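# Four arms unfold and latch a folding crate

## Task

Unfold the folding crate lying flat on the floor so that all four of its walls are standing up and each of its four corners is latched shut.

## Robot and tools

Setup: four i2rt Big YAM arms (arm1 to arm4), each with a six-joint arm, a two-finger gripper and a wrist camera that looks at the fingertips. They stand around the crate. Feet (base_link) in the scene frame, metres, quat wxyz: arm1 at (-0.344, +0.564, +0.400) q=(+0.769, -0.004, +0.000, -0.639); arm2 at (-0.347, -0.575, +0.384) q=(+0.754, 0, 0, +0.657); arm3 at (+0.320, +0.573, +0.372) q=(+0.627, +0.001, -0.001, -0.779); arm4 at (+0.356, -0.566, +0.334) q=(+0.630, 0, 0, +0.777). Each foot faces its own +x. Reach is about 1.0 m from the joint 1 axis.

Frame: one scene frame in metres, origin on the floor, +z up. The hand point lies between the finger pads, about 1 cm behind the tips; fingers point along the hand's +z and open and close along its y. Printed hand positions can be off, more so at long reach. hand_target is the hand pose that the currently held joint targets would give.

move: one action for any subset of arm1..arm4, each given as its own object; all parts start together but may finish at different times. Inside an arm's object:
- joints: absolute targets by name, in radians (gripper in metres): joint1_rad -2.879..2.879 (base yaw, positive counter-clockwise from above, 0 = along foot +x); joint2_rad 0..3.141 (shoulder, 0 = upper arm back and level, positive lifts then swings forward); joint3_rad 0..3.019 (elbow, 0 = folded); joint4_rad -1.692..1.57 (hand pitch, positive tips fingers up); joint5_rad -1.57..1.57 (hand sideways, positive to the arm's right); joint6_rad -2.094..2.094 (hand roll, positive clockwise seen from behind); gripper_m 0..0.093 (fingertip gap). Done tolerances: ±0.045, ±0.14, ±0.09, ±0.055, ±0.03, ±0.035 rad, gripper ±0.003 m. Joint moves go at full speed and can swing the hand widely and hard; min_time_s (0.1 to 8 s) sets a minimum duration for that arm's joint motions.
- target: an absolute hand pose, a list of seven numbers [x, y, z, qw, qx, qy, qz] in the scene frame, metres and unit quaternion, written the way the hand line prints it. The hand runs in a straight line from its hand_target toward it. speed is the top speed in m/s, 0.002 to 0.5, default 0.25; rotation is limited to twice that in rad/s. With target, joints may contain only gripper_m, otherwise the call is refused. All hand paths in one action end at the same time, at most after 10 s; no action exceeds 15 s. Paths ignore obstacles and other arms; the hand lags, may drift off the line and may overshoot speed, worst when the arm is nearly straight. The controller keeps each step within 100 mm and 20 degrees of the measured hand.
- cameras: list from arm1_cam_wrist, arm2_cam_wrist, arm3_cam_wrist, arm4_cam_wrist, cam_high, cam_low, or ["all"]; [] for none. Omitted means all for an empty move, none otherwise. A move with no action returns full state and all images.
An arm left out of a call keeps pushing toward its previous targets.

Result lines: "move" lists the arms that got motion; "pictures" gives image order; an arm marked "as last shown" got nothing and its status reads "not commanded". Joint velocities are in rad/s (gripper m/s), same order as joint_positions; "within noise" means stopped. Statuses: done (hand within 1 cm and 2 degrees); off_target (resting off the goal, maybe still pushing, not a stop); time_out (a stop: joints keep a nearer target, shown by on_its_own); "joint command not followed" / "pose unreachable" (a safety check withheld arm targets; gripper still acts; after not_followed a hand target is dropped). Torques are in joint order without gripper, with per-arm offsets and noise; numbers 3 and 4 wrap at ±28 N m. Gripper readings may be up to 0.003 m wider than the real gap in air; when squeezing, up to 0.005 m under or 0.002 m over the object width. A target just under the contact reading grips lightly; 0.005 m or more under gives full force (about 50 to 64 N per pad).

If a move or wait is refused or a stop occurs, the later move, wait and finished_scene calls in that reply are skipped; after a merely invalid call (e.g. unknown key) they still run.

wait: seconds 0 to 10, commands nothing, returns state; cameras as in move.
zoom_image: camera (one of the six) and region [x0, y0, x1, y1] in pixels of its latest image (672x504, origin top-left), at most 504 by 504; only cameras in the newest images.
read_manual: section "licences" only; returns URDF licence text, no motion.
finished_scene: scene = the current scene's number; ends it irreversibly, and the crate must stay erected and latched without help.

Cautions: a hard press or hit between two robots ends the scene; closing one gripper on another's fingers counts. The safety check may act late and lets fingers, gripper housings and wrist cameras of two arms touch. Arms do not stop on contact and can push hard. Stretched fast arms can overshoot by about 30 degrees. Avoid drops, releasing moving parts, slamming, and hard hits on fixed or heavy things. Holding loads, staying stretched out or pushing at an unreachable pose heats motors; a MOTOR HOT line appears at 85 °C, and at 100 °C the arm goes limp for 30 to 60 s (OVER-TEMPERATURE FAULT); afterwards resend targets marked limit_stop_at_motor_heat. Joints have gear play and the wrists are weak. The scene keeps running while you think, holding the last command.

Each tool is called after "Emit:" by a JSON object that holds its "method" and its "body".

## Session

Emit:
{"method": "move", "body": {"cameras": ["all"]}}

Scene clock: 0.00 s.
Joint torques (N m): no reading
Motor temperatures (°C): arm1=[26 28 28 24 27 23 24] | arm2=[24 25 23 24 28 27 25] | arm3=[26 24 27 24 26 24 27] | arm4=[25 26 26 31 26 25 27]
Heat: arm1: hottest joint2_rad 28 °C; arm2: hottest joint5_rad 28 °C; arm3: hottest joint3_rad 27 °C; arm4: hottest joint4_rad 31 °C.
Joint velocities: within noise
arm1.joint_positions: joint1_rad=-0.585 joint2_rad=+0.620 joint3_rad=+1.408 joint4_rad=-1.557 joint5_rad=+0.189 joint6_rad=-0.039 gripper_m=+0.09396
arm1.joint_status: not commanded
arm1.hand: x=-0.4492 y=+0.3975 z=+0.9079 quat_wxyz=(-0.135, -0.774, -0.490, +0.378) (m; scene frame)
arm1.hand_target: x=-0.4485 y=+0.3991 z=+0.9182 quat_wxyz=(-0.142, -0.770, -0.486, +0.388) (m; scene frame)
arm1.hand_status: not commanded
arm2.joint_positions: joint1_rad=+0.742 joint2_rad=+0.634 joint3_rad=+1.438 joint4_rad=-1.211 joint5_rad=-0.133 joint6_rad=-0.320 gripper_m=+0.09396
arm2.joint_status: not commanded
arm2.hand: x=-0.5072 y=-0.3840 z=+0.9710 quat_wxyz=(-0.284, +0.802, -0.229, -0.472) (m; scene frame)
arm2.hand_target: x=-0.5054 y=-0.3866 z=+0.9837 quat_wxyz=(-0.292, +0.795, -0.226, -0.481) (m; scene frame)
arm2.hand_status: not commanded
arm3.joint_positions: joint1_rad=+0.368 joint2_rad=+0.623 joint3_rad=+1.401 joint4_rad=-1.238 joint5_rad=-0.070 joint6_rad=+0.635 gripper_m=+0.09396
arm3.joint_status: not commanded
arm3.hand: x=+0.3681 y=+0.3300 z=+0.9365 quat_wxyz=(-0.499, -0.717, -0.455, +0.173) (m; scene frame)
arm3.hand_target: x=+0.3677 y=+0.3328 z=+0.9459 quat_wxyz=(-0.507, -0.712, -0.452, +0.176) (m; scene frame)
arm3.hand_status: not commanded
arm4.joint_positions: joint1_rad=+0.790 joint2_rad=+0.548 joint3_rad=+1.366 joint4_rad=-1.267 joint5_rad=+0.243 joint6_rad=-0.097 gripper_m=+0.09396
arm4.joint_status: not commanded
arm4.hand: x=+0.1990 y=-0.4148 z=+0.8936 quat_wxyz=(-0.270, +0.802, -0.261, -0.465) (m; scene frame)
arm4.hand_target: x=+0.2021 y=-0.4168 z=+0.9027 quat_wxyz=(-0.273, +0.796, -0.260, -0.474) (m; scene frame)
arm4.hand_status: not commanded
pictures: arm1_cam_wrist, arm2_cam_wrist, arm3_cam_wrist, arm4_cam_wrist, cam_high, cam_low

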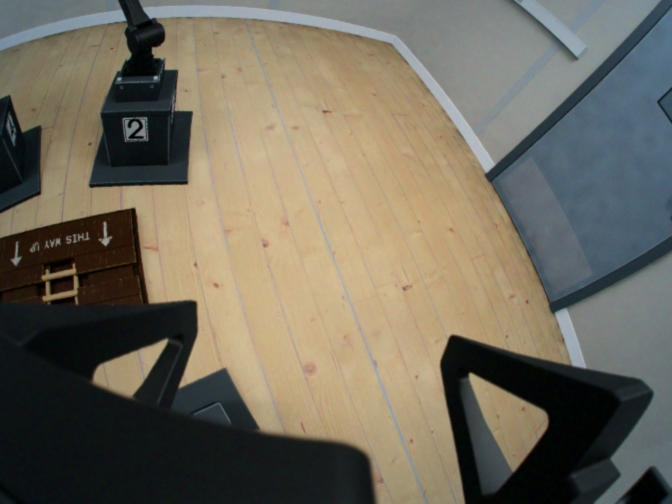

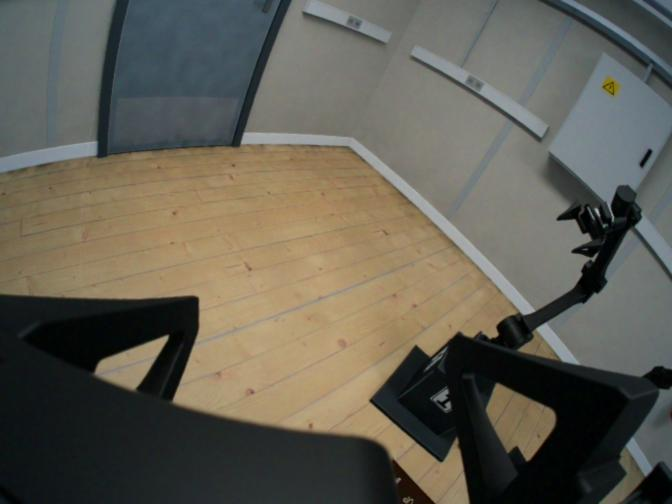

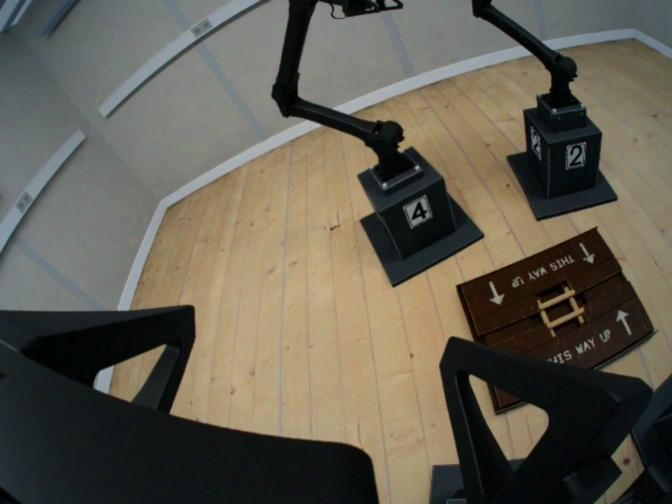

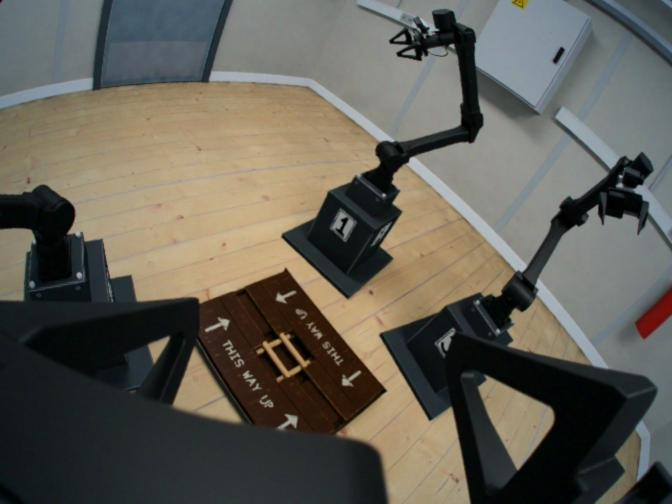

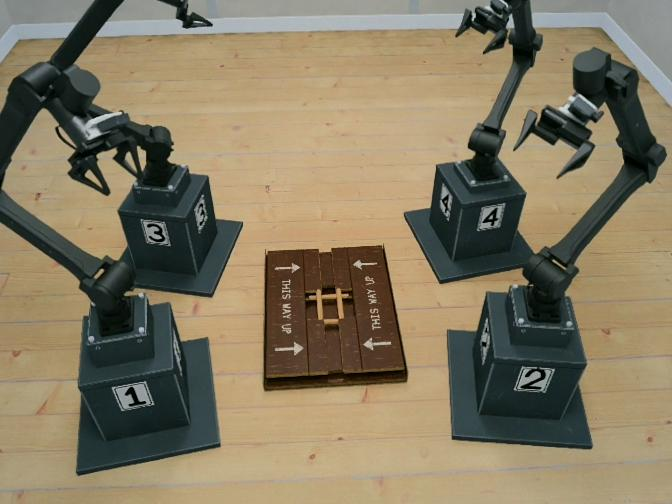

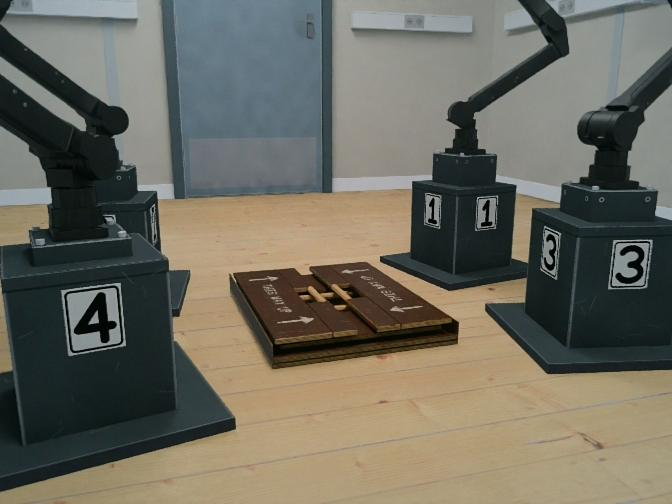

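Emit:
{"method": "zoom_image", "body": {"camera": "cam_high", "region": [240, 230, 430, 400]}}

Emit:
{"method": "zoom_image", "body": {"camera": "cam_low", "region": [210, 240, 480, 380]}}

Emit:
{"method": "zoom_image", "body": {"camera": "arm4_cam_wrist", "region": [180, 250, 400, 450]}}

Emit:
{"method": "zoom_image", "body": {"camera": "arm3_cam_wrist", "region": [440, 210, 670, 420]}}

Scaled by 2.653 from the camera's image (finer frame: 960x720).

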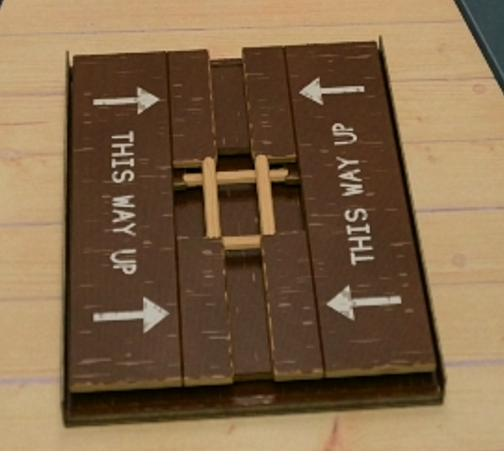

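Scaled by 1.867 from the camera's image (finer frame: 960x720).

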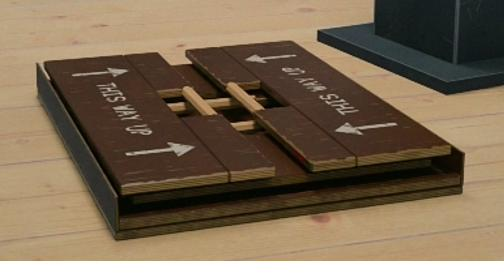

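Scaled by 2.291 from the camera's image (finer frame: 960x720).

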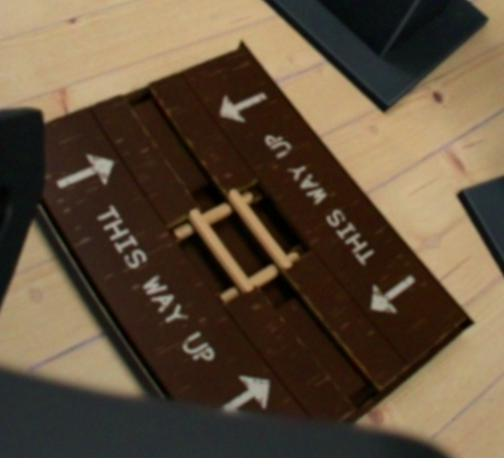

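Scaled by 2.191 from the camera's image (finer frame: 960x720).

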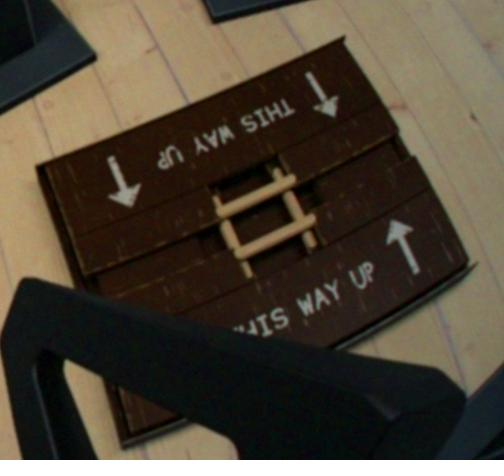

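Emit:
{"method": "move", "body": {"arm3": {"target": [0.12, 0.10, 0.42, 0, 1, 0, 0], "speed": 0.4}, "arm2": {"target": [-0.30, -0.16, 0.40, 0, 0, 1, 0], "speed": 0.4}, "cameras": ["arm2_cam_wrist", "arm3_cam_wrist", "cam_high", "cam_low"]}}

Scene clock: 34.13 s.
Joint torques (N m): arm1=[-0.5 1.73 8.13 2.21 0.27 0.11] | arm2=[-0.03 -13.92 7.99 0.18 -0.03 0.05] | arm3=[-1.44 -14.1 9.33 -0.08 0.27 0.16] | arm4=[1.73 3.31 9.99 1.84 -0.04 0.13]
Motor temperatures (°C): arm1=[26 28 30 25 26 23 24] | arm2=[24 25 25 25 28 26 25] | arm3=[26 24 30 24 26 23 27] | arm4=[25 26 29 31 26 25 27]
Heat: arm1: hottest joint3_rad 30 °C; arm2: hottest joint5_rad 28 °C; arm3: hottest joint3_rad 30 °C; arm4: hottest joint4_rad 31 °C.
move: arm2 off_target; arm3 off_target
Joint velocities: within noise
arm1, arm4: as last shown
arm2.joint_positions: joint1_rad=+0.027 joint2_rad=+1.653 joint3_rad=+0.932 joint4_rad=-0.909 joint5_rad=-0.010 joint6_rad=+1.441 gripper_m=+0.09397
arm2.joint_status: not commanded
arm2.hand: x=-0.3053 y=-0.1844 z=+0.3870 quat_wxyz=(+0.008, +0.011, -1.000, +0.028)
arm2.hand_target: x=-0.3030 y=-0.1658 z=+0.3992 quat_wxyz=(+0.007, +0.005, -1.000, +0.008)
arm2.hand_status: off_target (0.028 m and 3.6 deg from the pose sent, 0.647 m and 153.5 deg at the start)
arm3.joint_positions: joint1_rad=-0.178 joint2_rad=+1.801 joint3_rad=+1.263 joint4_rad=-1.058 joint5_rad=-0.006 joint6_rad=+1.156 gripper_m=+0.09396
arm3.joint_status: not commanded
arm3.hand: x=+0.1306 y=+0.1150 z=+0.4109 quat_wxyz=(+0.011, -1.000, -0.010, -0.009)
arm3.hand_target: x=+0.1199 y=+0.1027 z=+0.4179 quat_wxyz=(+0.003, -1.000, -0.001, -0.004)
arm3.hand_status: off_target (0.021 m and 2.0 deg from the pose sent, 0.617 m and 88.4 deg at the start)

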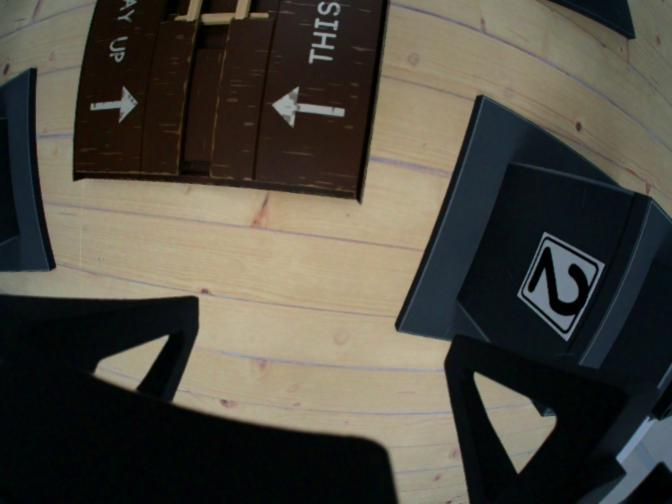

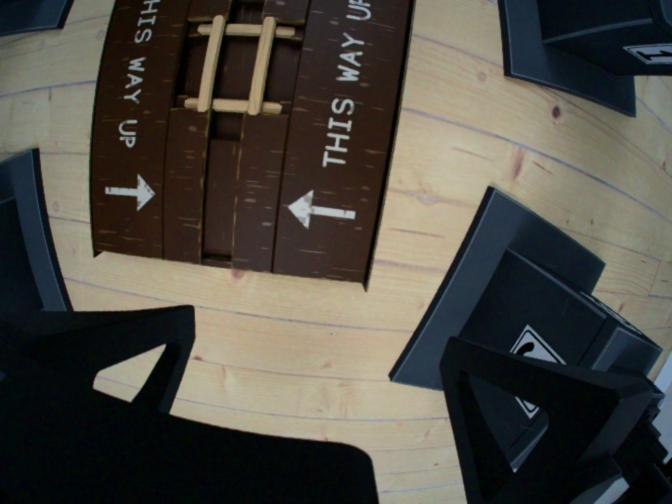

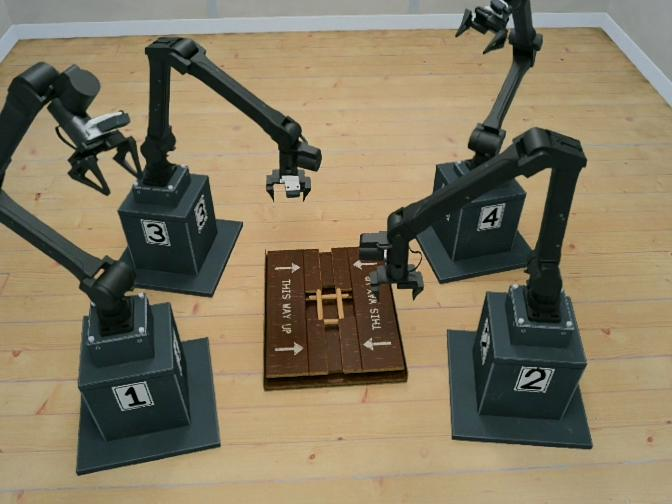

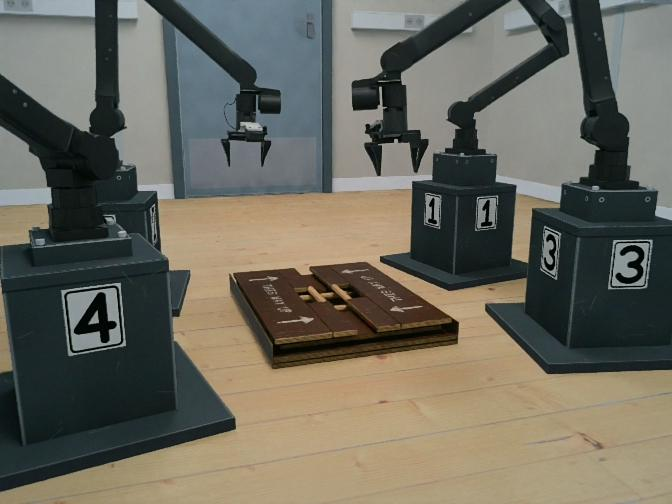

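Emit:
{"method": "zoom_image", "body": {"camera": "arm3_cam_wrist", "region": [90, 0, 420, 290]}}

Emit:
{"method": "zoom_image", "body": {"camera": "arm3_cam_wrist", "region": [160, 0, 320, 140]}}

Emit:
{"method": "zoom_image", "body": {"camera": "cam_low", "region": [260, 290, 470, 375]}}

Emit:
{"method": "zoom_image", "body": {"camera": "arm2_cam_wrist", "region": [70, 0, 400, 210]}}

Scaled by 1.527 from the camera's image (finer frame: 960x720).

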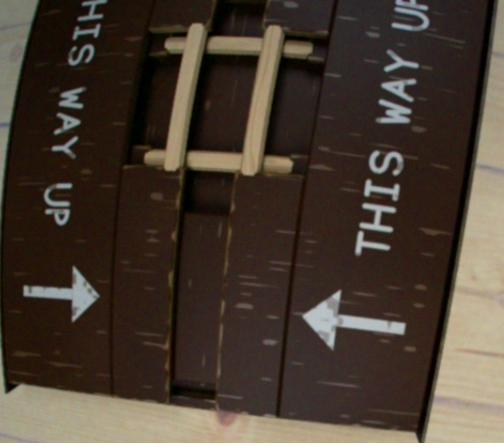

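Scaled by 3.150 from the camera's image (finer frame: 960x720).

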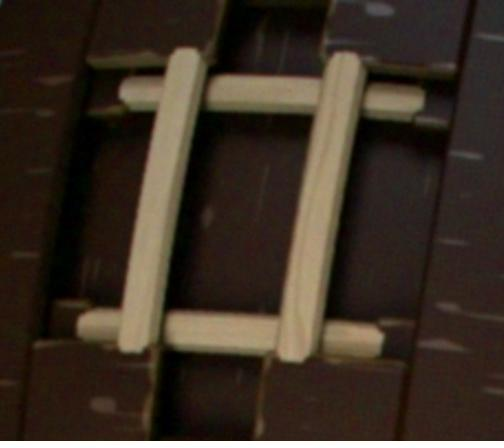

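Scaled by 2.400 from the camera's image (finer frame: 960x720).

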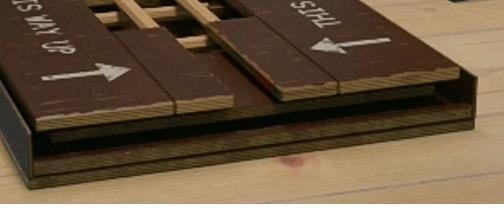

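Scaled by 1.527 from the camera's image (finer frame: 960x720).

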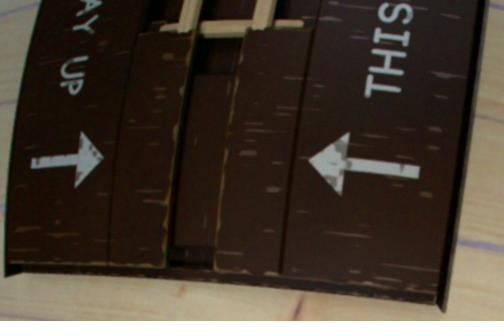

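Emit:
{"method": "move", "body": {"arm3": {"target": [-0.012, 0.012, 0.20, 0, 0.9997, 0.0262, 0], "speed": 0.4}, "arm4": {"target": [0.36, -0.22, 0.36, -0.119, 0.842, -0.208, -0.484], "speed": 0.45}, "cameras": ["arm3_cam_wrist", "arm4_cam_wrist"]}}

Scene clock: 73.50 s.
Joint torques (N m): arm1=[0.32 1.26 8.13 2.1 0.22 0.1] | arm2=[-0.26 -13.92 7.98 0.18 -0.03 0.07] | arm3=[-1.08 -18.78 8.35 0.35 0.28 -0.01] | arm4=[1.79 -7.88 7.31 0.24 -0.78 -0.11]
Motor temperatures (°C): arm1=[26 28 31 24 26 23 24] | arm2=[24 26 26 25 28 26 25] | arm3=[26 25 31 24 26 23 27] | arm4=[25 26 30 31 26 25 27]
Heat: arm1: hottest joint3_rad 31 °C; arm2: hottest joint5_rad 28 °C; arm3: hottest joint3_rad 31 °C; arm4: hottest joint4_rad 31 °C.
move: arm3 off_target; arm4 off_target
Joint velocities: within noise
arm1: as last shown
arm2.joint_positions: joint1_rad=+0.029 joint2_rad=+1.653 joint3_rad=+0.932 joint4_rad=-0.909 joint5_rad=-0.010 joint6_rad=+1.441 gripper_m=+0.09397
arm2.joint_status: not commanded
arm2.hand: x=-0.3059 y=-0.1844 z=+0.3870 quat_wxyz=(+0.008, +0.011, -0.999, +0.028)
arm2.hand_target: x=-0.3036 y=-0.1658 z=+0.3992 quat_wxyz=(+0.007, +0.006, -1.000, +0.008)
arm2.hand_status: not commanded
arm3.joint_positions: joint1_rad=-0.311 joint2_rad=+2.418 joint3_rad=+1.711 joint4_rad=-0.873 joint5_rad=-0.003 joint6_rad=+1.000 gripper_m=+0.09396
arm3.joint_status: not commanded
arm3.hand: x=-0.0003 y=+0.0212 z=+0.2047 quat_wxyz=(+0.003, -1.000, -0.022, -0.005)
arm3.hand_target: x=-0.0106 y=+0.0147 z=+0.1988 quat_wxyz=(+0.000, -1.000, -0.023, -0.001)
arm3.hand_status: off_target (0.016 m and 0.8 deg from the pose sent, 0.275 m and 2.4 deg at the start)
arm4.joint_positions: joint1_rad=-0.668 joint2_rad=+1.579 joint3_rad=+0.566 joint4_rad=-0.537 joint5_rad=-1.043 joint6_rad=-1.486 gripper_m=+0.09396
arm4.joint_status: not commanded
arm4.hand: x=+0.3542 y=-0.2326 z=+0.3573 quat_wxyz=(-0.102, +0.836, -0.229, -0.488)
arm4.hand_target: x=+0.3566 y=-0.2224 z=+0.3599 quat_wxyz=(-0.114, +0.840, -0.213, -0.486)
arm4.hand_status: off_target (0.014 m and 3.2 deg from the pose sent, 0.590 m and 19.1 deg at the start)

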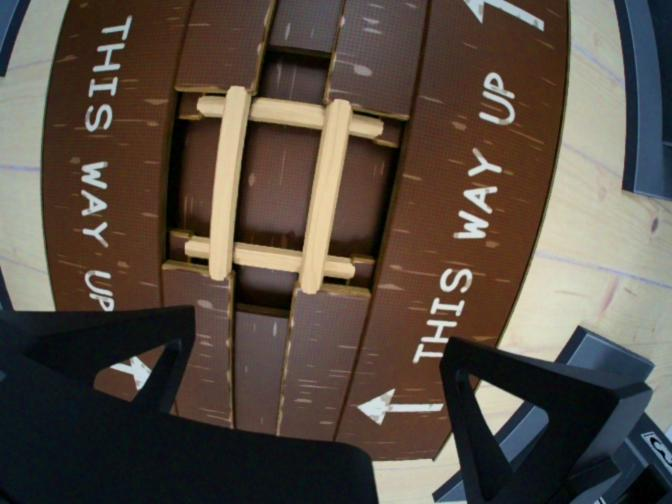

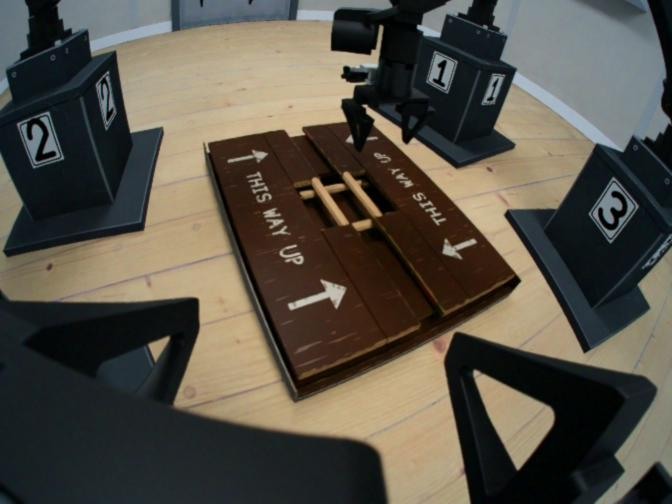

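Emit:
{"method": "move", "body": {"arm3": {"target": [-0.036, 0.010, 0.115, 0, 0.9996, 0.0289, 0], "speed": 0.25, "joints": {"gripper_m": 0.055}}, "cameras": ["arm3_cam_wrist"]}}

Scene clock: 88.17 s.
Joint torques (N m): arm1=[-0.38 1.26 8.24 2.17 0.2 0.11] | arm2=[-0.15 -13.98 7.97 0.17 -0.03 0.07] | arm3=[-1.26 -19.9 7.68 0.16 0.28 -0.06] | arm4=[2.26 -8 7.28 0.25 -0.78 -0.1]
Motor temperatures (°C): arm1=[26 28 32 24 26 23 24] | arm2=[24 26 26 25 28 26 25] | arm3=[26 27 31 24 26 23 27] | arm4=[25 26 30 31 27 25 27]
Heat: arm1: hottest joint3_rad 32 °C; arm2: hottest joint5_rad 28 °C; arm3: hottest joint3_rad 31 °C; arm4: hottest joint4_rad 31 °C.
move: arm3 off_target
Joint velocities: within noise
arm1, arm2, arm4: as last shown
arm3.joint_positions: joint1_rad=-0.340 joint2_rad=+2.621 joint3_rad=+1.851 joint4_rad=-0.816 joint5_rad=+0.000 joint6_rad=+0.954 gripper_m=+0.05513
arm3.joint_status: all done
arm3.hand: x=-0.0248 y=+0.0177 z=+0.1167 quat_wxyz=(+0.006, -1.000, -0.030, -0.005)
arm3.hand_target: x=-0.0353 y=+0.0111 z=+0.1152 quat_wxyz=(+0.000, -0.999, -0.032, +0.000)
arm3.hand_status: off_target (0.014 m and 1.0 deg from the pose sent, 0.097 m and 1.0 deg at the start)
arm4.hand_target: x=+0.3566 y=-0.2224 z=+0.3599 quat_wxyz=(-0.114, +0.840, -0.213, -0.487)

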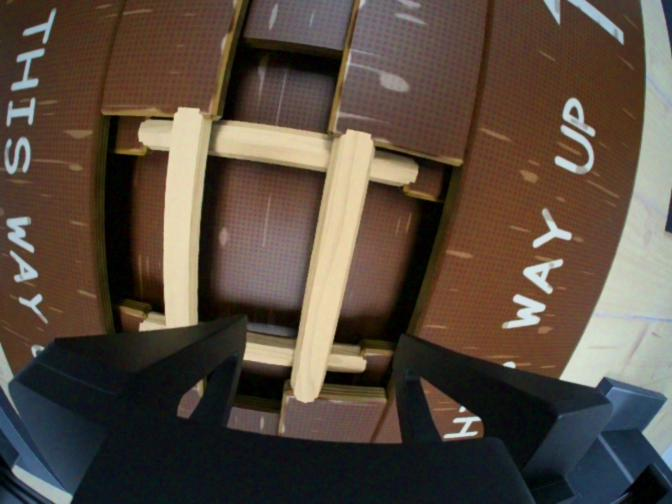

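Emit:
{"method": "move", "body": {"arm3": {"target": [-0.036, 0.0115, 0.074, 0, 0.9996, 0.0289, 0], "speed": 0.15}, "cameras": ["arm3_cam_wrist"]}}

Emit:
{"method": "move", "body": {"arm3": {"joints": {"gripper_m": 0.008}}, "cameras": ["arm3_cam_wrist", "arm4_cam_wrist"]}}

Scene clock: 97.53 s.
Joint torques (N m): arm1=[0.5 1.2 8.21 2.09 0.23 0.11] | arm2=[-0.26 -13.98 7.97 0.17 -0.03 0.07] | arm3=[-1.08 -20.31 7.61 0.55 0.28 0.02] | arm4=[2.26 -8 7.28 0.25 -0.79 -0.1]
Motor temperatures (°C): arm1=[26 28 32 24 26 23 24] | arm2=[24 26 26 25 28 26 25] | arm3=[26 27 31 24 26 23 27] | arm4=[25 26 30 31 27 25 27]
Heat: arm1: hottest joint3_rad 32 °C; arm2: hottest joint5_rad 28 °C; arm3: hottest joint3_rad 31 °C; arm4: hottest joint4_rad 31 °C.
move: arm3 off_target
Joint velocities: within noise
arm1, arm2, arm4: as last shown
arm3.joint_positions: joint1_rad=-0.340 joint2_rad=+2.690 joint3_rad=+1.895 joint4_rad=-0.787 joint5_rad=+0.000 joint6_rad=+0.954 gripper_m=+0.05513
arm3.joint_status: not commanded
arm3.hand: x=-0.0261 y=+0.0155 z=+0.0847 quat_wxyz=(+0.004, -1.000, -0.030, -0.004)
arm3.hand_target: x=-0.0357 y=+0.0119 z=+0.0749 quat_wxyz=(-0.001, -1.000, -0.029, +0.001)
arm3.hand_status: off_target (0.015 m and 0.7 deg from the pose sent, 0.045 m and 1.0 deg at the start)

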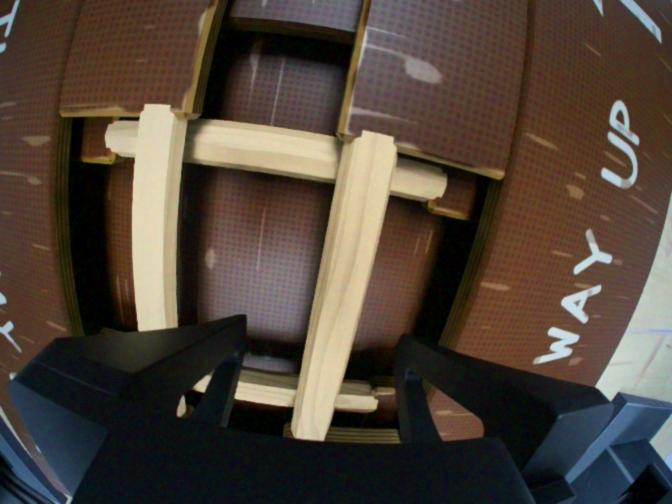

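Scene clock: 98.17 s.
Joint torques (N m): arm1=[-0.21 1.38 8.35 2.14 0.24 0.13] | arm2=[-0.21 -13.92 7.99 0.18 -0.03 0.08] | arm3=[-1.14 -19.25 7.72 0.58 0.29 -0.03] | arm4=[2.26 -8 7.27 0.24 -0.78 -0.1]
Motor temperatures (°C): arm1=[26 28 32 24 26 23 24] | arm2=[24 26 27 25 28 26 25] | arm3=[26 27 31 24 26 23 27] | arm4=[25 26 30 31 27 25 27]
Heat: arm1: hottest joint3_rad 32 °C; arm2: hottest joint5_rad 28 °C; arm3: hottest joint3_rad 31 °C; arm4: hottest joint4_rad 31 °C.
move: arm3 done
Joint velocities: within noise
arm1, arm2, arm4: as last shown
arm3.joint_positions: joint1_rad=-0.340 joint2_rad=+2.690 joint3_rad=+1.895 joint4_rad=-0.787 joint5_rad=+0.000 joint6_rad=+0.954 gripper_m=+0.00813
arm3.joint_status: all done
arm3.hand: x=-0.0261 y=+0.0155 z=+0.0847 quat_wxyz=(+0.004, -1.000, -0.030, -0.004)
arm3.hand_target: x=-0.0357 y=+0.0119 z=+0.0749 quat_wxyz=(-0.001, -1.000, -0.029, +0.001)
arm3.hand_status: not commanded

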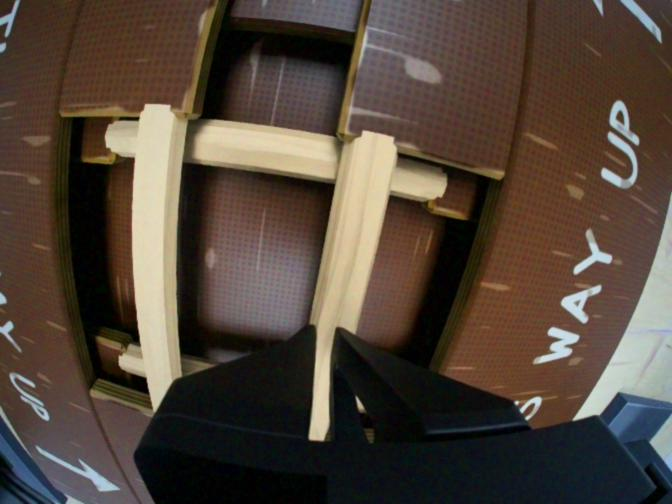

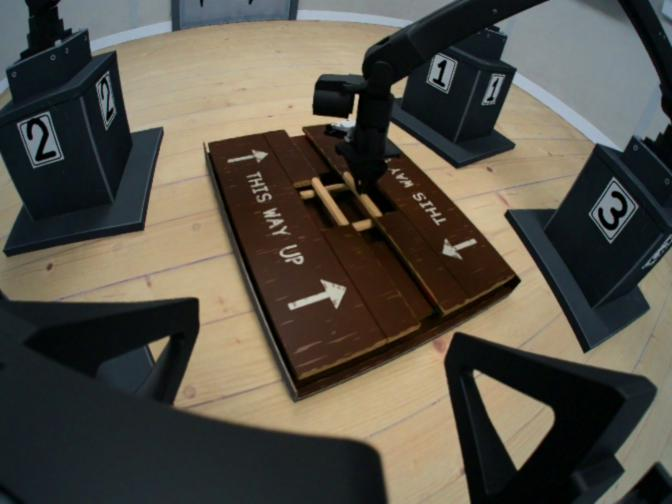

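Emit:
{"method": "move", "body": {"arm3": {"target": [-0.037, 0.0115, 0.050, 0, 0.9996, 0.0289, 0], "speed": 0.2, "joints": {"gripper_m": 0.055}}, "cameras": ["arm3_cam_wrist"]}}

Emit:
{"method": "move", "body": {"arm3": {"joints": {"gripper_m": 0.008}}, "cameras": ["arm3_cam_wrist", "arm4_cam_wrist"]}}

Scene clock: 101.33 s.
Joint torques (N m): arm1=[-0.38 2.14 8.14 2.26 0.18 0.13] | arm2=[-0.15 -13.92 7.98 0.17 -0.03 0.07] | arm3=[-1.44 -19.55 7.53 0.61 0.23 -0.03] | arm4=[2.26 -8.06 7.28 0.25 -0.78 -0.1]
Motor temperatures (°C): arm1=[26 28 32 24 26 23 24] | arm2=[24 26 27 25 27 26 25] | arm3=[26 27 31 24 26 23 27] | arm4=[25 26 30 31 27 25 27]
Heat: arm1: hottest joint3_rad 32 °C; arm2: hottest joint3_rad 27 °C; arm3: hottest joint3_rad 31 °C; arm4: hottest joint4_rad 31 °C.
move: arm3 off_target
Joint velocities: within noise
arm1, arm2, arm4: as last shown
arm3.joint_positions: joint1_rad=-0.340 joint2_rad=+2.742 joint3_rad=+1.935 joint4_rad=-0.774 joint5_rad=+0.000 joint6_rad=+0.954 gripper_m=+0.05487
arm3.joint_status: all done
arm3.hand: x=-0.0269 y=+0.0142 z=+0.0620 quat_wxyz=(+0.004, -1.000, -0.030, -0.004)
arm3.hand_target: x=-0.0362 y=+0.0128 z=+0.0499 quat_wxyz=(+0.000, -1.000, -0.029, +0.000)
arm3.hand_status: off_target (0.016 m and 0.7 deg from the pose sent, 0.037 m and 0.7 deg at the start)

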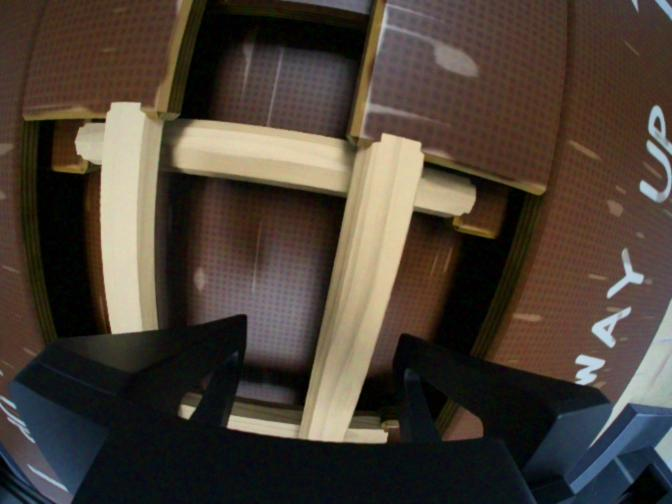

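Scene clock: 102.07 s.
Joint torques (N m): arm1=[-0.09 1.61 8.21 2.06 0.25 0.11] | arm2=[-0.21 -13.8 7.97 0.18 -0.03 0.07] | arm3=[-1.38 -19.49 7.5 1.25 0.03 -0.09] | arm4=[2.26 -8 7.28 0.25 -0.78 -0.1]
Motor temperatures (°C): arm1=[26 28 32 24 26 23 24] | arm2=[24 26 27 25 27 26 25] | arm3=[26 27 31 24 26 23 27] | arm4=[25 26 30 31 27 25 27]
Heat: arm1: hottest joint3_rad 32 °C; arm2: hottest joint3_rad 27 °C; arm3: hottest joint3_rad 31 °C; arm4: hottest joint4_rad 31 °C.
move: arm3 off_target
Joint velocities: within noise
arm1, arm2, arm4: as last shown
arm3.joint_positions: joint1_rad=-0.342 joint2_rad=+2.742 joint3_rad=+1.935 joint4_rad=-0.790 joint5_rad=+0.014 joint6_rad=+0.969 gripper_m=+0.01658
arm3.joint_status: gripper_m off_target (ended at +0.01661, target +0.00800)
arm3.hand: x=-0.0278 y=+0.0192 z=+0.0621 quat_wxyz=(+0.015, -1.000, -0.022, -0.003)
arm3.hand_target: x=-0.0361 y=+0.0123 z=+0.0504 quat_wxyz=(+0.002, -1.000, -0.026, +0.003)
arm3.hand_status: not commanded

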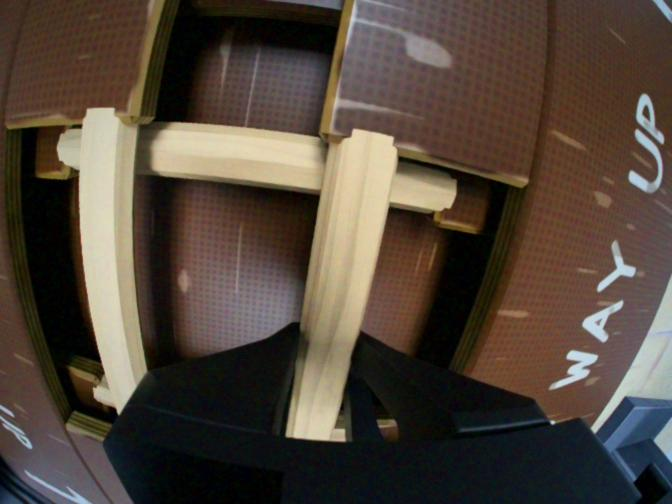

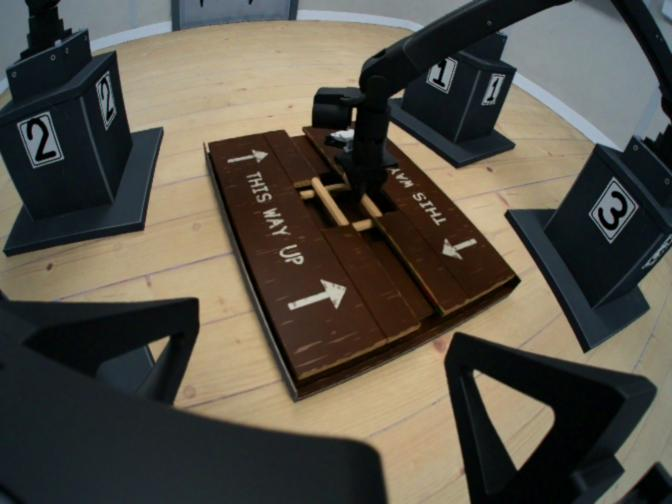

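Emit:
{"method": "move", "body": {"arm3": {"target": [-0.0375, 0.031, 0.138, 0, 0.9996, 0.0289, 0], "speed": 0.15}, "cameras": ["arm3_cam_wrist", "arm4_cam_wrist", "cam_low"]}}

Scene clock: 105.23 s.
Joint torques (N m): arm1=[-0.21 1.32 8.18 2.17 0.24 0.09] | arm2=[-0.21 -13.92 7.98 0.18 -0.03 0.07] | arm3=[-1.2 -24.88 3.93 -1.25 0.39 -0.26] | arm4=[2.26 -8 7.27 0.24 -0.78 -0.1]
Motor temperatures (°C): arm1=[26 28 32 24 26 23 24] | arm2=[24 26 27 25 27 26 25] | arm3=[26 27 31 24 26 23 27] | arm4=[25 26 30 31 27 25 27]
Heat: arm1: hottest joint3_rad 32 °C; arm2: hottest joint3_rad 27 °C; arm3: hottest joint3_rad 31 °C; arm4: hottest joint4_rad 31 °C.
move: arm3 off_target
Joint velocities: within noise
arm1.joint_positions: joint1_rad=-0.585 joint2_rad=+0.620 joint3_rad=+1.408 joint4_rad=-1.557 joint5_rad=+0.189 joint6_rad=-0.039 gripper_m=+0.09396
arm1.joint_status: not commanded
arm1.hand: x=-0.4492 y=+0.3975 z=+0.9079 quat_wxyz=(-0.135, -0.774, -0.490, +0.378)
arm1.hand_target: x=-0.4485 y=+0.3991 z=+0.9182 quat_wxyz=(-0.142, -0.770, -0.486, +0.388)
arm1.hand_status: not commanded
arm2, arm4: as last shown
arm3.joint_positions: joint1_rad=-0.353 joint2_rad=+2.615 joint3_rad=+1.809 joint4_rad=-0.753 joint5_rad=-0.012 joint6_rad=+0.962 gripper_m=+0.01658
arm3.joint_status: not commanded
arm3.hand: x=-0.0279 y=+0.0238 z=+0.1094 quat_wxyz=(-0.009, -1.000, -0.020, -0.003)
arm3.hand_target: x=-0.0373 y=+0.0270 z=+0.1365 quat_wxyz=(-0.006, -1.000, -0.029, -0.001)
arm3.hand_status: off_target (0.031 m and 1.4 deg from the pose sent, 0.077 m and 1.9 deg at the start)

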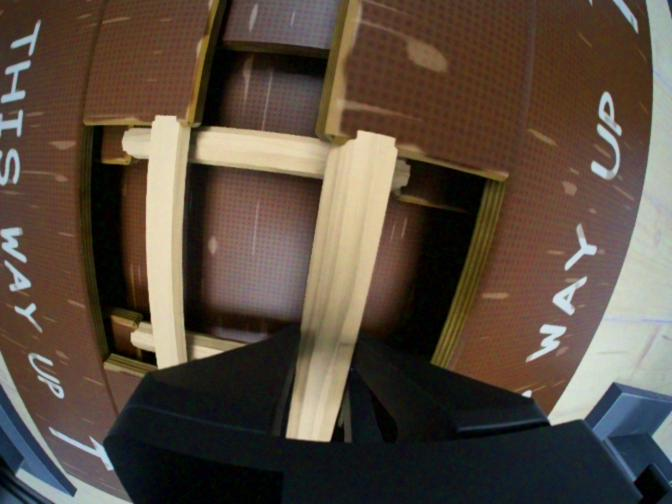

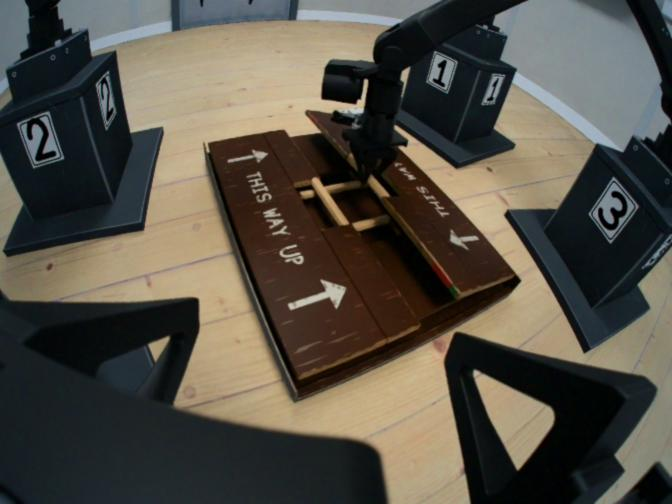

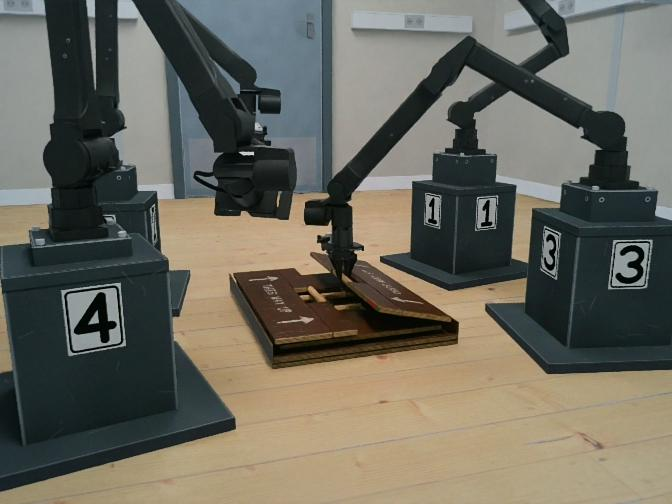

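Emit:
{"method": "move", "body": {"arm3": {"target": [-0.040, 0.076, 0.206, 0, 0.9996, 0.0289, 0], "speed": 0.15}}}

Emit:
{"method": "move", "body": {"arm3": {"target": [-0.043, 0.134, 0.238, 0, 0.9996, 0.0289, 0], "speed": 0.15}, "cameras": ["arm3_cam_wrist", "arm4_cam_wrist", "cam_low", "cam_high"]}}

Scene clock: 108.37 s.
Joint torques (N m): arm1=[0.15 1.14 8.13 2.18 0.22 0.11] | arm2=[-0.21 -13.86 7.99 0.18 -0.03 0.07] | arm3=[-2.14 -23.77 3.63 -1.76 0.73 -0.34] | arm4=[2.26 -8 7.28 0.25 -0.79 -0.1]
Motor temperatures (°C): arm1=[26 28 32 24 26 23 24] | arm2=[24 26 27 25 27 26 25] | arm3=[26 27 31 24 26 23 27] | arm4=[25 26 30 31 27 25 27]
Heat: arm1: hottest joint3_rad 32 °C; arm2: hottest joint3_rad 27 °C; arm3: hottest joint3_rad 31 °C; arm4: hottest joint4_rad 31 °C.
move: arm3 off_target
Joint velocities: within noise
arm1, arm2, arm4: as last shown
arm3.joint_positions: joint1_rad=-0.382 joint2_rad=+2.412 joint3_rad=+1.619 joint4_rad=-0.753 joint5_rad=-0.015 joint6_rad=+0.925 gripper_m=+0.01638
arm3.joint_status: not commanded
arm3.hand: x=-0.0281 y=+0.0566 z=+0.1827 quat_wxyz=(-0.015, -1.000, -0.024, +0.000)
arm3.hand_target: x=-0.0363 y=+0.0720 z=+0.2049 quat_wxyz=(-0.001, -0.999, -0.033, -0.001)
arm3.hand_status: off_target (0.033 m and 1.8 deg from the pose sent, 0.110 m and 1.4 deg at the start)
pictures: none

Scene clock: 109.40 s.
Joint torques (N m): arm1=[-0.03 1.26 8.23 2.21 0.25 0.1] | arm2=[-0.21 -13.92 7.98 0.17 -0.03 0.07] | arm3=[-3.31 -20.48 3.43 -0.53 0.91 -0.36] | arm4=[2.26 -8 7.28 0.25 -0.79 -0.1]
Motor temperatures (°C): arm1=[26 28 32 24 26 23 24] | arm2=[24 26 27 25 27 26 25] | arm3=[26 28 31 24 26 23 27] | arm4=[25 26 30 31 27 25 27]
Heat: arm1: hottest joint3_rad 32 °C; arm2: hottest joint3_rad 27 °C; arm3: hottest joint3_rad 31 °C; arm4: hottest joint4_rad 31 °C.
move: arm3 off_target
Joint velocities: within noise
arm1: as last shown
arm2.joint_positions: joint1_rad=+0.029 joint2_rad=+1.653 joint3_rad=+0.932 joint4_rad=-0.909 joint5_rad=-0.010 joint6_rad=+1.441 gripper_m=+0.09397
arm2.joint_status: not commanded
arm2.hand: x=-0.3059 y=-0.1844 z=+0.3870 quat_wxyz=(+0.008, +0.011, -0.999, +0.028)
arm2.hand_target: x=-0.3036 y=-0.1658 z=+0.3992 quat_wxyz=(+0.007, +0.006, -1.000, +0.008)
arm2.hand_status: not commanded
arm3.joint_positions: joint1_rad=-0.437 joint2_rad=+2.242 joint3_rad=+1.440 joint4_rad=-0.745 joint5_rad=-0.020 joint6_rad=+0.865 gripper_m=+0.01638
arm3.joint_status: not commanded
arm3.hand: x=-0.0302 y=+0.1094 z=+0.2329 quat_wxyz=(-0.015, -1.000, -0.027, -0.002)
arm3.hand_target: x=-0.0429 y=+0.1328 z=+0.2381 quat_wxyz=(+0.000, -1.000, -0.028, +0.000)
arm3.hand_status: off_target (0.028 m and 1.8 deg from the pose sent, 0.096 m and 1.8 deg at the start)
arm4.joint_positions: joint1_rad=-0.668 joint2_rad=+1.579 joint3_rad=+0.566 joint4_rad=-0.537 joint5_rad=-1.043 joint6_rad=-1.486 gripper_m=+0.09396
arm4.joint_status: not commanded
arm4.hand: x=+0.3542 y=-0.2326 z=+0.3573 quat_wxyz=(-0.102, +0.836, -0.229, -0.488)
arm4.hand_target: x=+0.3566 y=-0.2224 z=+0.3599 quat_wxyz=(-0.114, +0.840, -0.213, -0.487)
arm4.hand_status: not commanded
pictures: arm3_cam_wrist, arm4_cam_wrist, cam_high, cam_low

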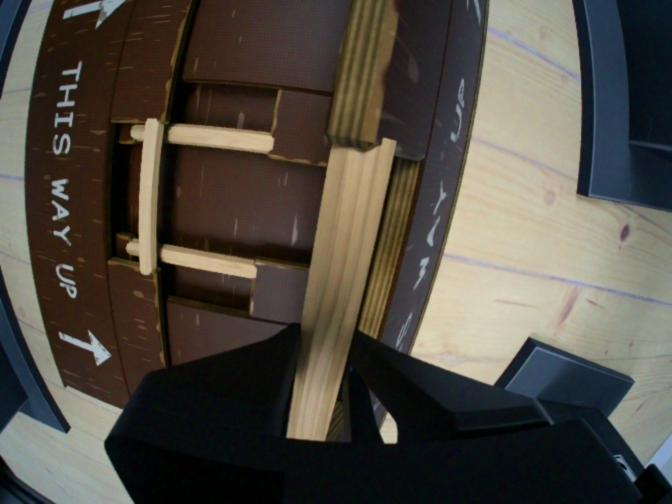

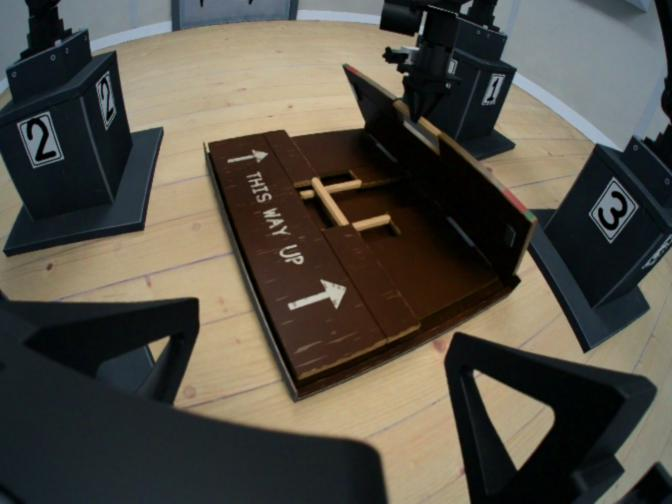

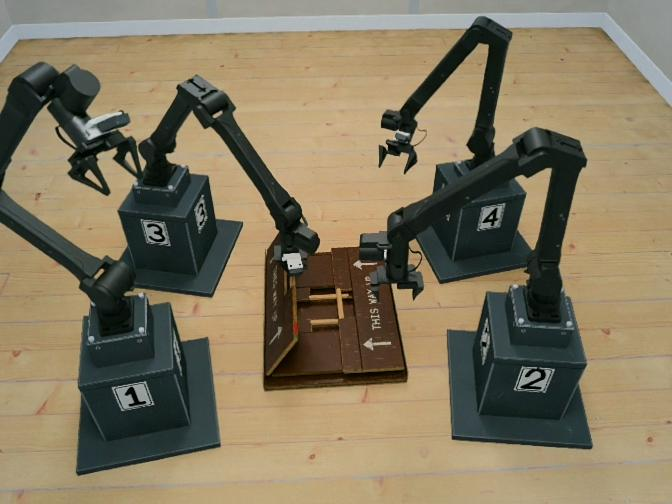

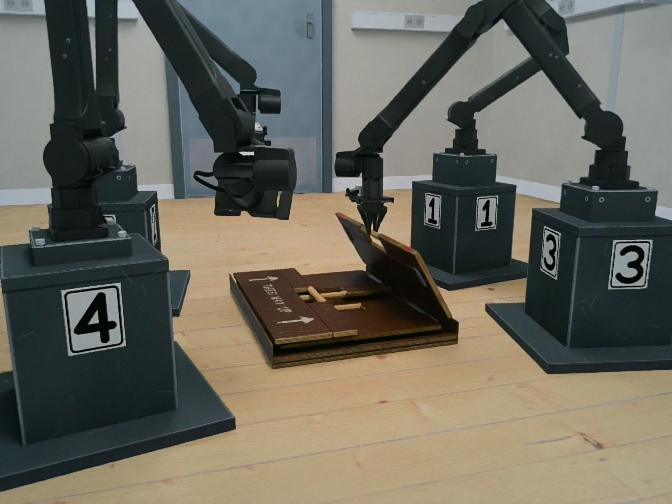

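Emit:
{"method": "move", "body": {"arm3": {"target": [-0.046, 0.183, 0.260, 0, 0.9996, 0.0289, 0], "speed": 0.12}}}

Emit:
{"method": "move", "body": {"arm3": {"target": [-0.049, 0.218, 0.264, 0, 0.9996, 0.0289, 0], "speed": 0.1}, "cameras": ["arm3_cam_wrist", "arm4_cam_wrist", "cam_low", "cam_high"]}}

Scene clock: 122.60 s.
Joint torques (N m): arm1=[0.09 1.61 8.24 2.19 0.19 0.12] | arm2=[-0.26 -13.92 7.99 0.17 -0.03 0.08] | arm3=[-3.72 -19.08 3.3 -0.31 1.16 -0.36] | arm4=[2.26 -8 7.28 0.25 -0.78 -0.1]
Motor temperatures (°C): arm1=[26 28 32 24 26 23 24] | arm2=[24 26 27 25 27 26 25] | arm3=[26 27 31 24 26 23 28] | arm4=[25 26 30 31 27 25 27]
Heat: arm1: hottest joint3_rad 32 °C; arm2: hottest joint3_rad 27 °C; arm3: hottest joint3_rad 31 °C; arm4: hottest joint4_rad 31 °C.
move: arm3 off_target
Joint velocities: within noise
arm1, arm2, arm4: as last shown
arm3.joint_positions: joint1_rad=-0.495 joint2_rad=+2.139 joint3_rad=+1.312 joint4_rad=-0.728 joint5_rad=-0.027 joint6_rad=+0.802 gripper_m=+0.01614
arm3.joint_status: not commanded
arm3.hand: x=-0.0320 y=+0.1573 z=+0.2547 quat_wxyz=(-0.015, -0.999, -0.029, -0.006)
arm3.hand_target: x=-0.0452 y=+0.1823 z=+0.2593 quat_wxyz=(+0.000, -1.000, -0.029, -0.001)
arm3.hand_status: off_target (0.030 m and 1.9 deg from the pose sent, 0.080 m and 1.8 deg at the start)
pictures: none

Scene clock: 123.63 s.
Joint torques (N m): arm1=[0.32 2.08 8.12 2.03 0.22 0.09] | arm2=[-0.21 -13.92 7.99 0.18 -0.03 0.07] | arm3=[-4.01 -17.49 3.37 0.08 1.3 -0.3] | arm4=[2.26 -8 7.28 0.24 -0.78 -0.1]
Motor temperatures (°C): arm1=[26 28 32 24 26 23 24] | arm2=[24 26 27 25 27 26 25] | arm3=[26 27 30 24 27 23 28] | arm4=[25 26 30 31 27 25 27]
Heat: arm1: hottest joint3_rad 32 °C; arm2: hottest joint3_rad 27 °C; arm3: hottest joint3_rad 30 °C; arm4: hottest joint4_rad 31 °C.
move: arm3 off_target
Joint velocities: within noise
arm1, arm2, arm4: as last shown
arm3.joint_positions: joint1_rad=-0.541 joint2_rad=+2.082 joint3_rad=+1.230 joint4_rad=-0.702 joint5_rad=-0.032 joint6_rad=+0.747 gripper_m=+0.01614
arm3.joint_status: not commanded
arm3.hand: x=-0.0338 y=+0.1908 z=+0.2624 quat_wxyz=(-0.017, -0.999, -0.034, -0.007)
arm3.hand_target: x=-0.0483 y=+0.2168 z=+0.2644 quat_wxyz=(-0.001, -1.000, -0.029, -0.001)
arm3.hand_status: off_target (0.031 m and 2.2 deg from the pose sent, 0.064 m and 1.9 deg at the start)
pictures: arm3_cam_wrist, arm4_cam_wrist, cam_high, cam_low

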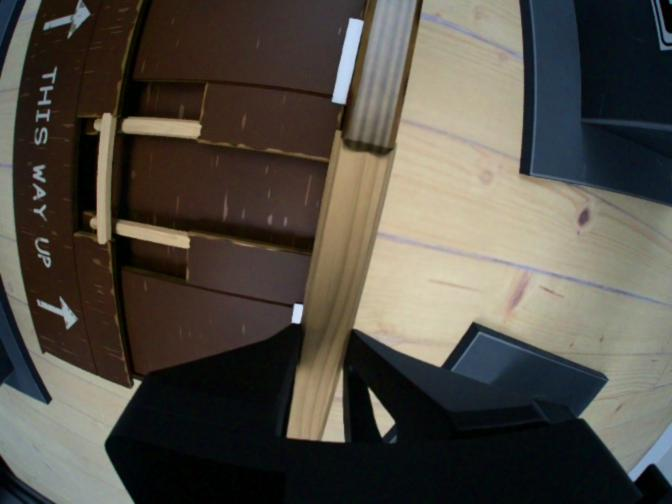

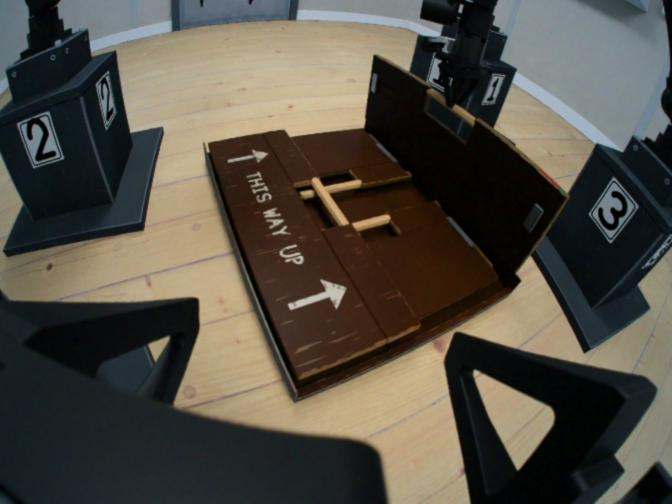

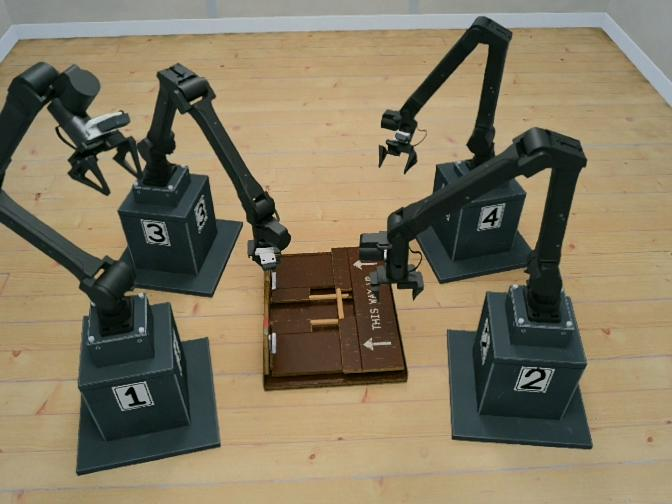

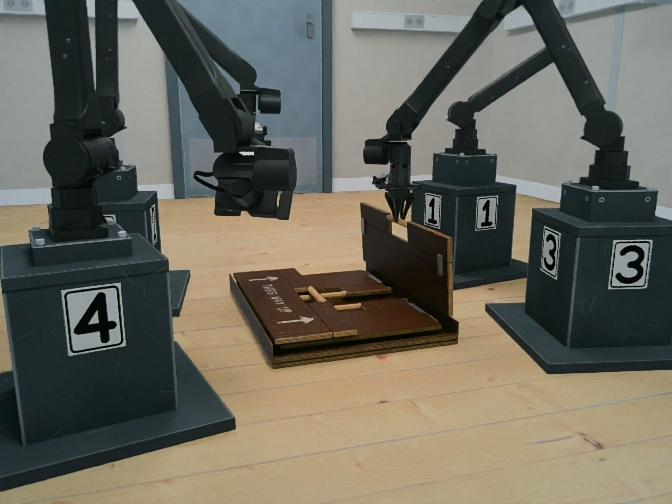

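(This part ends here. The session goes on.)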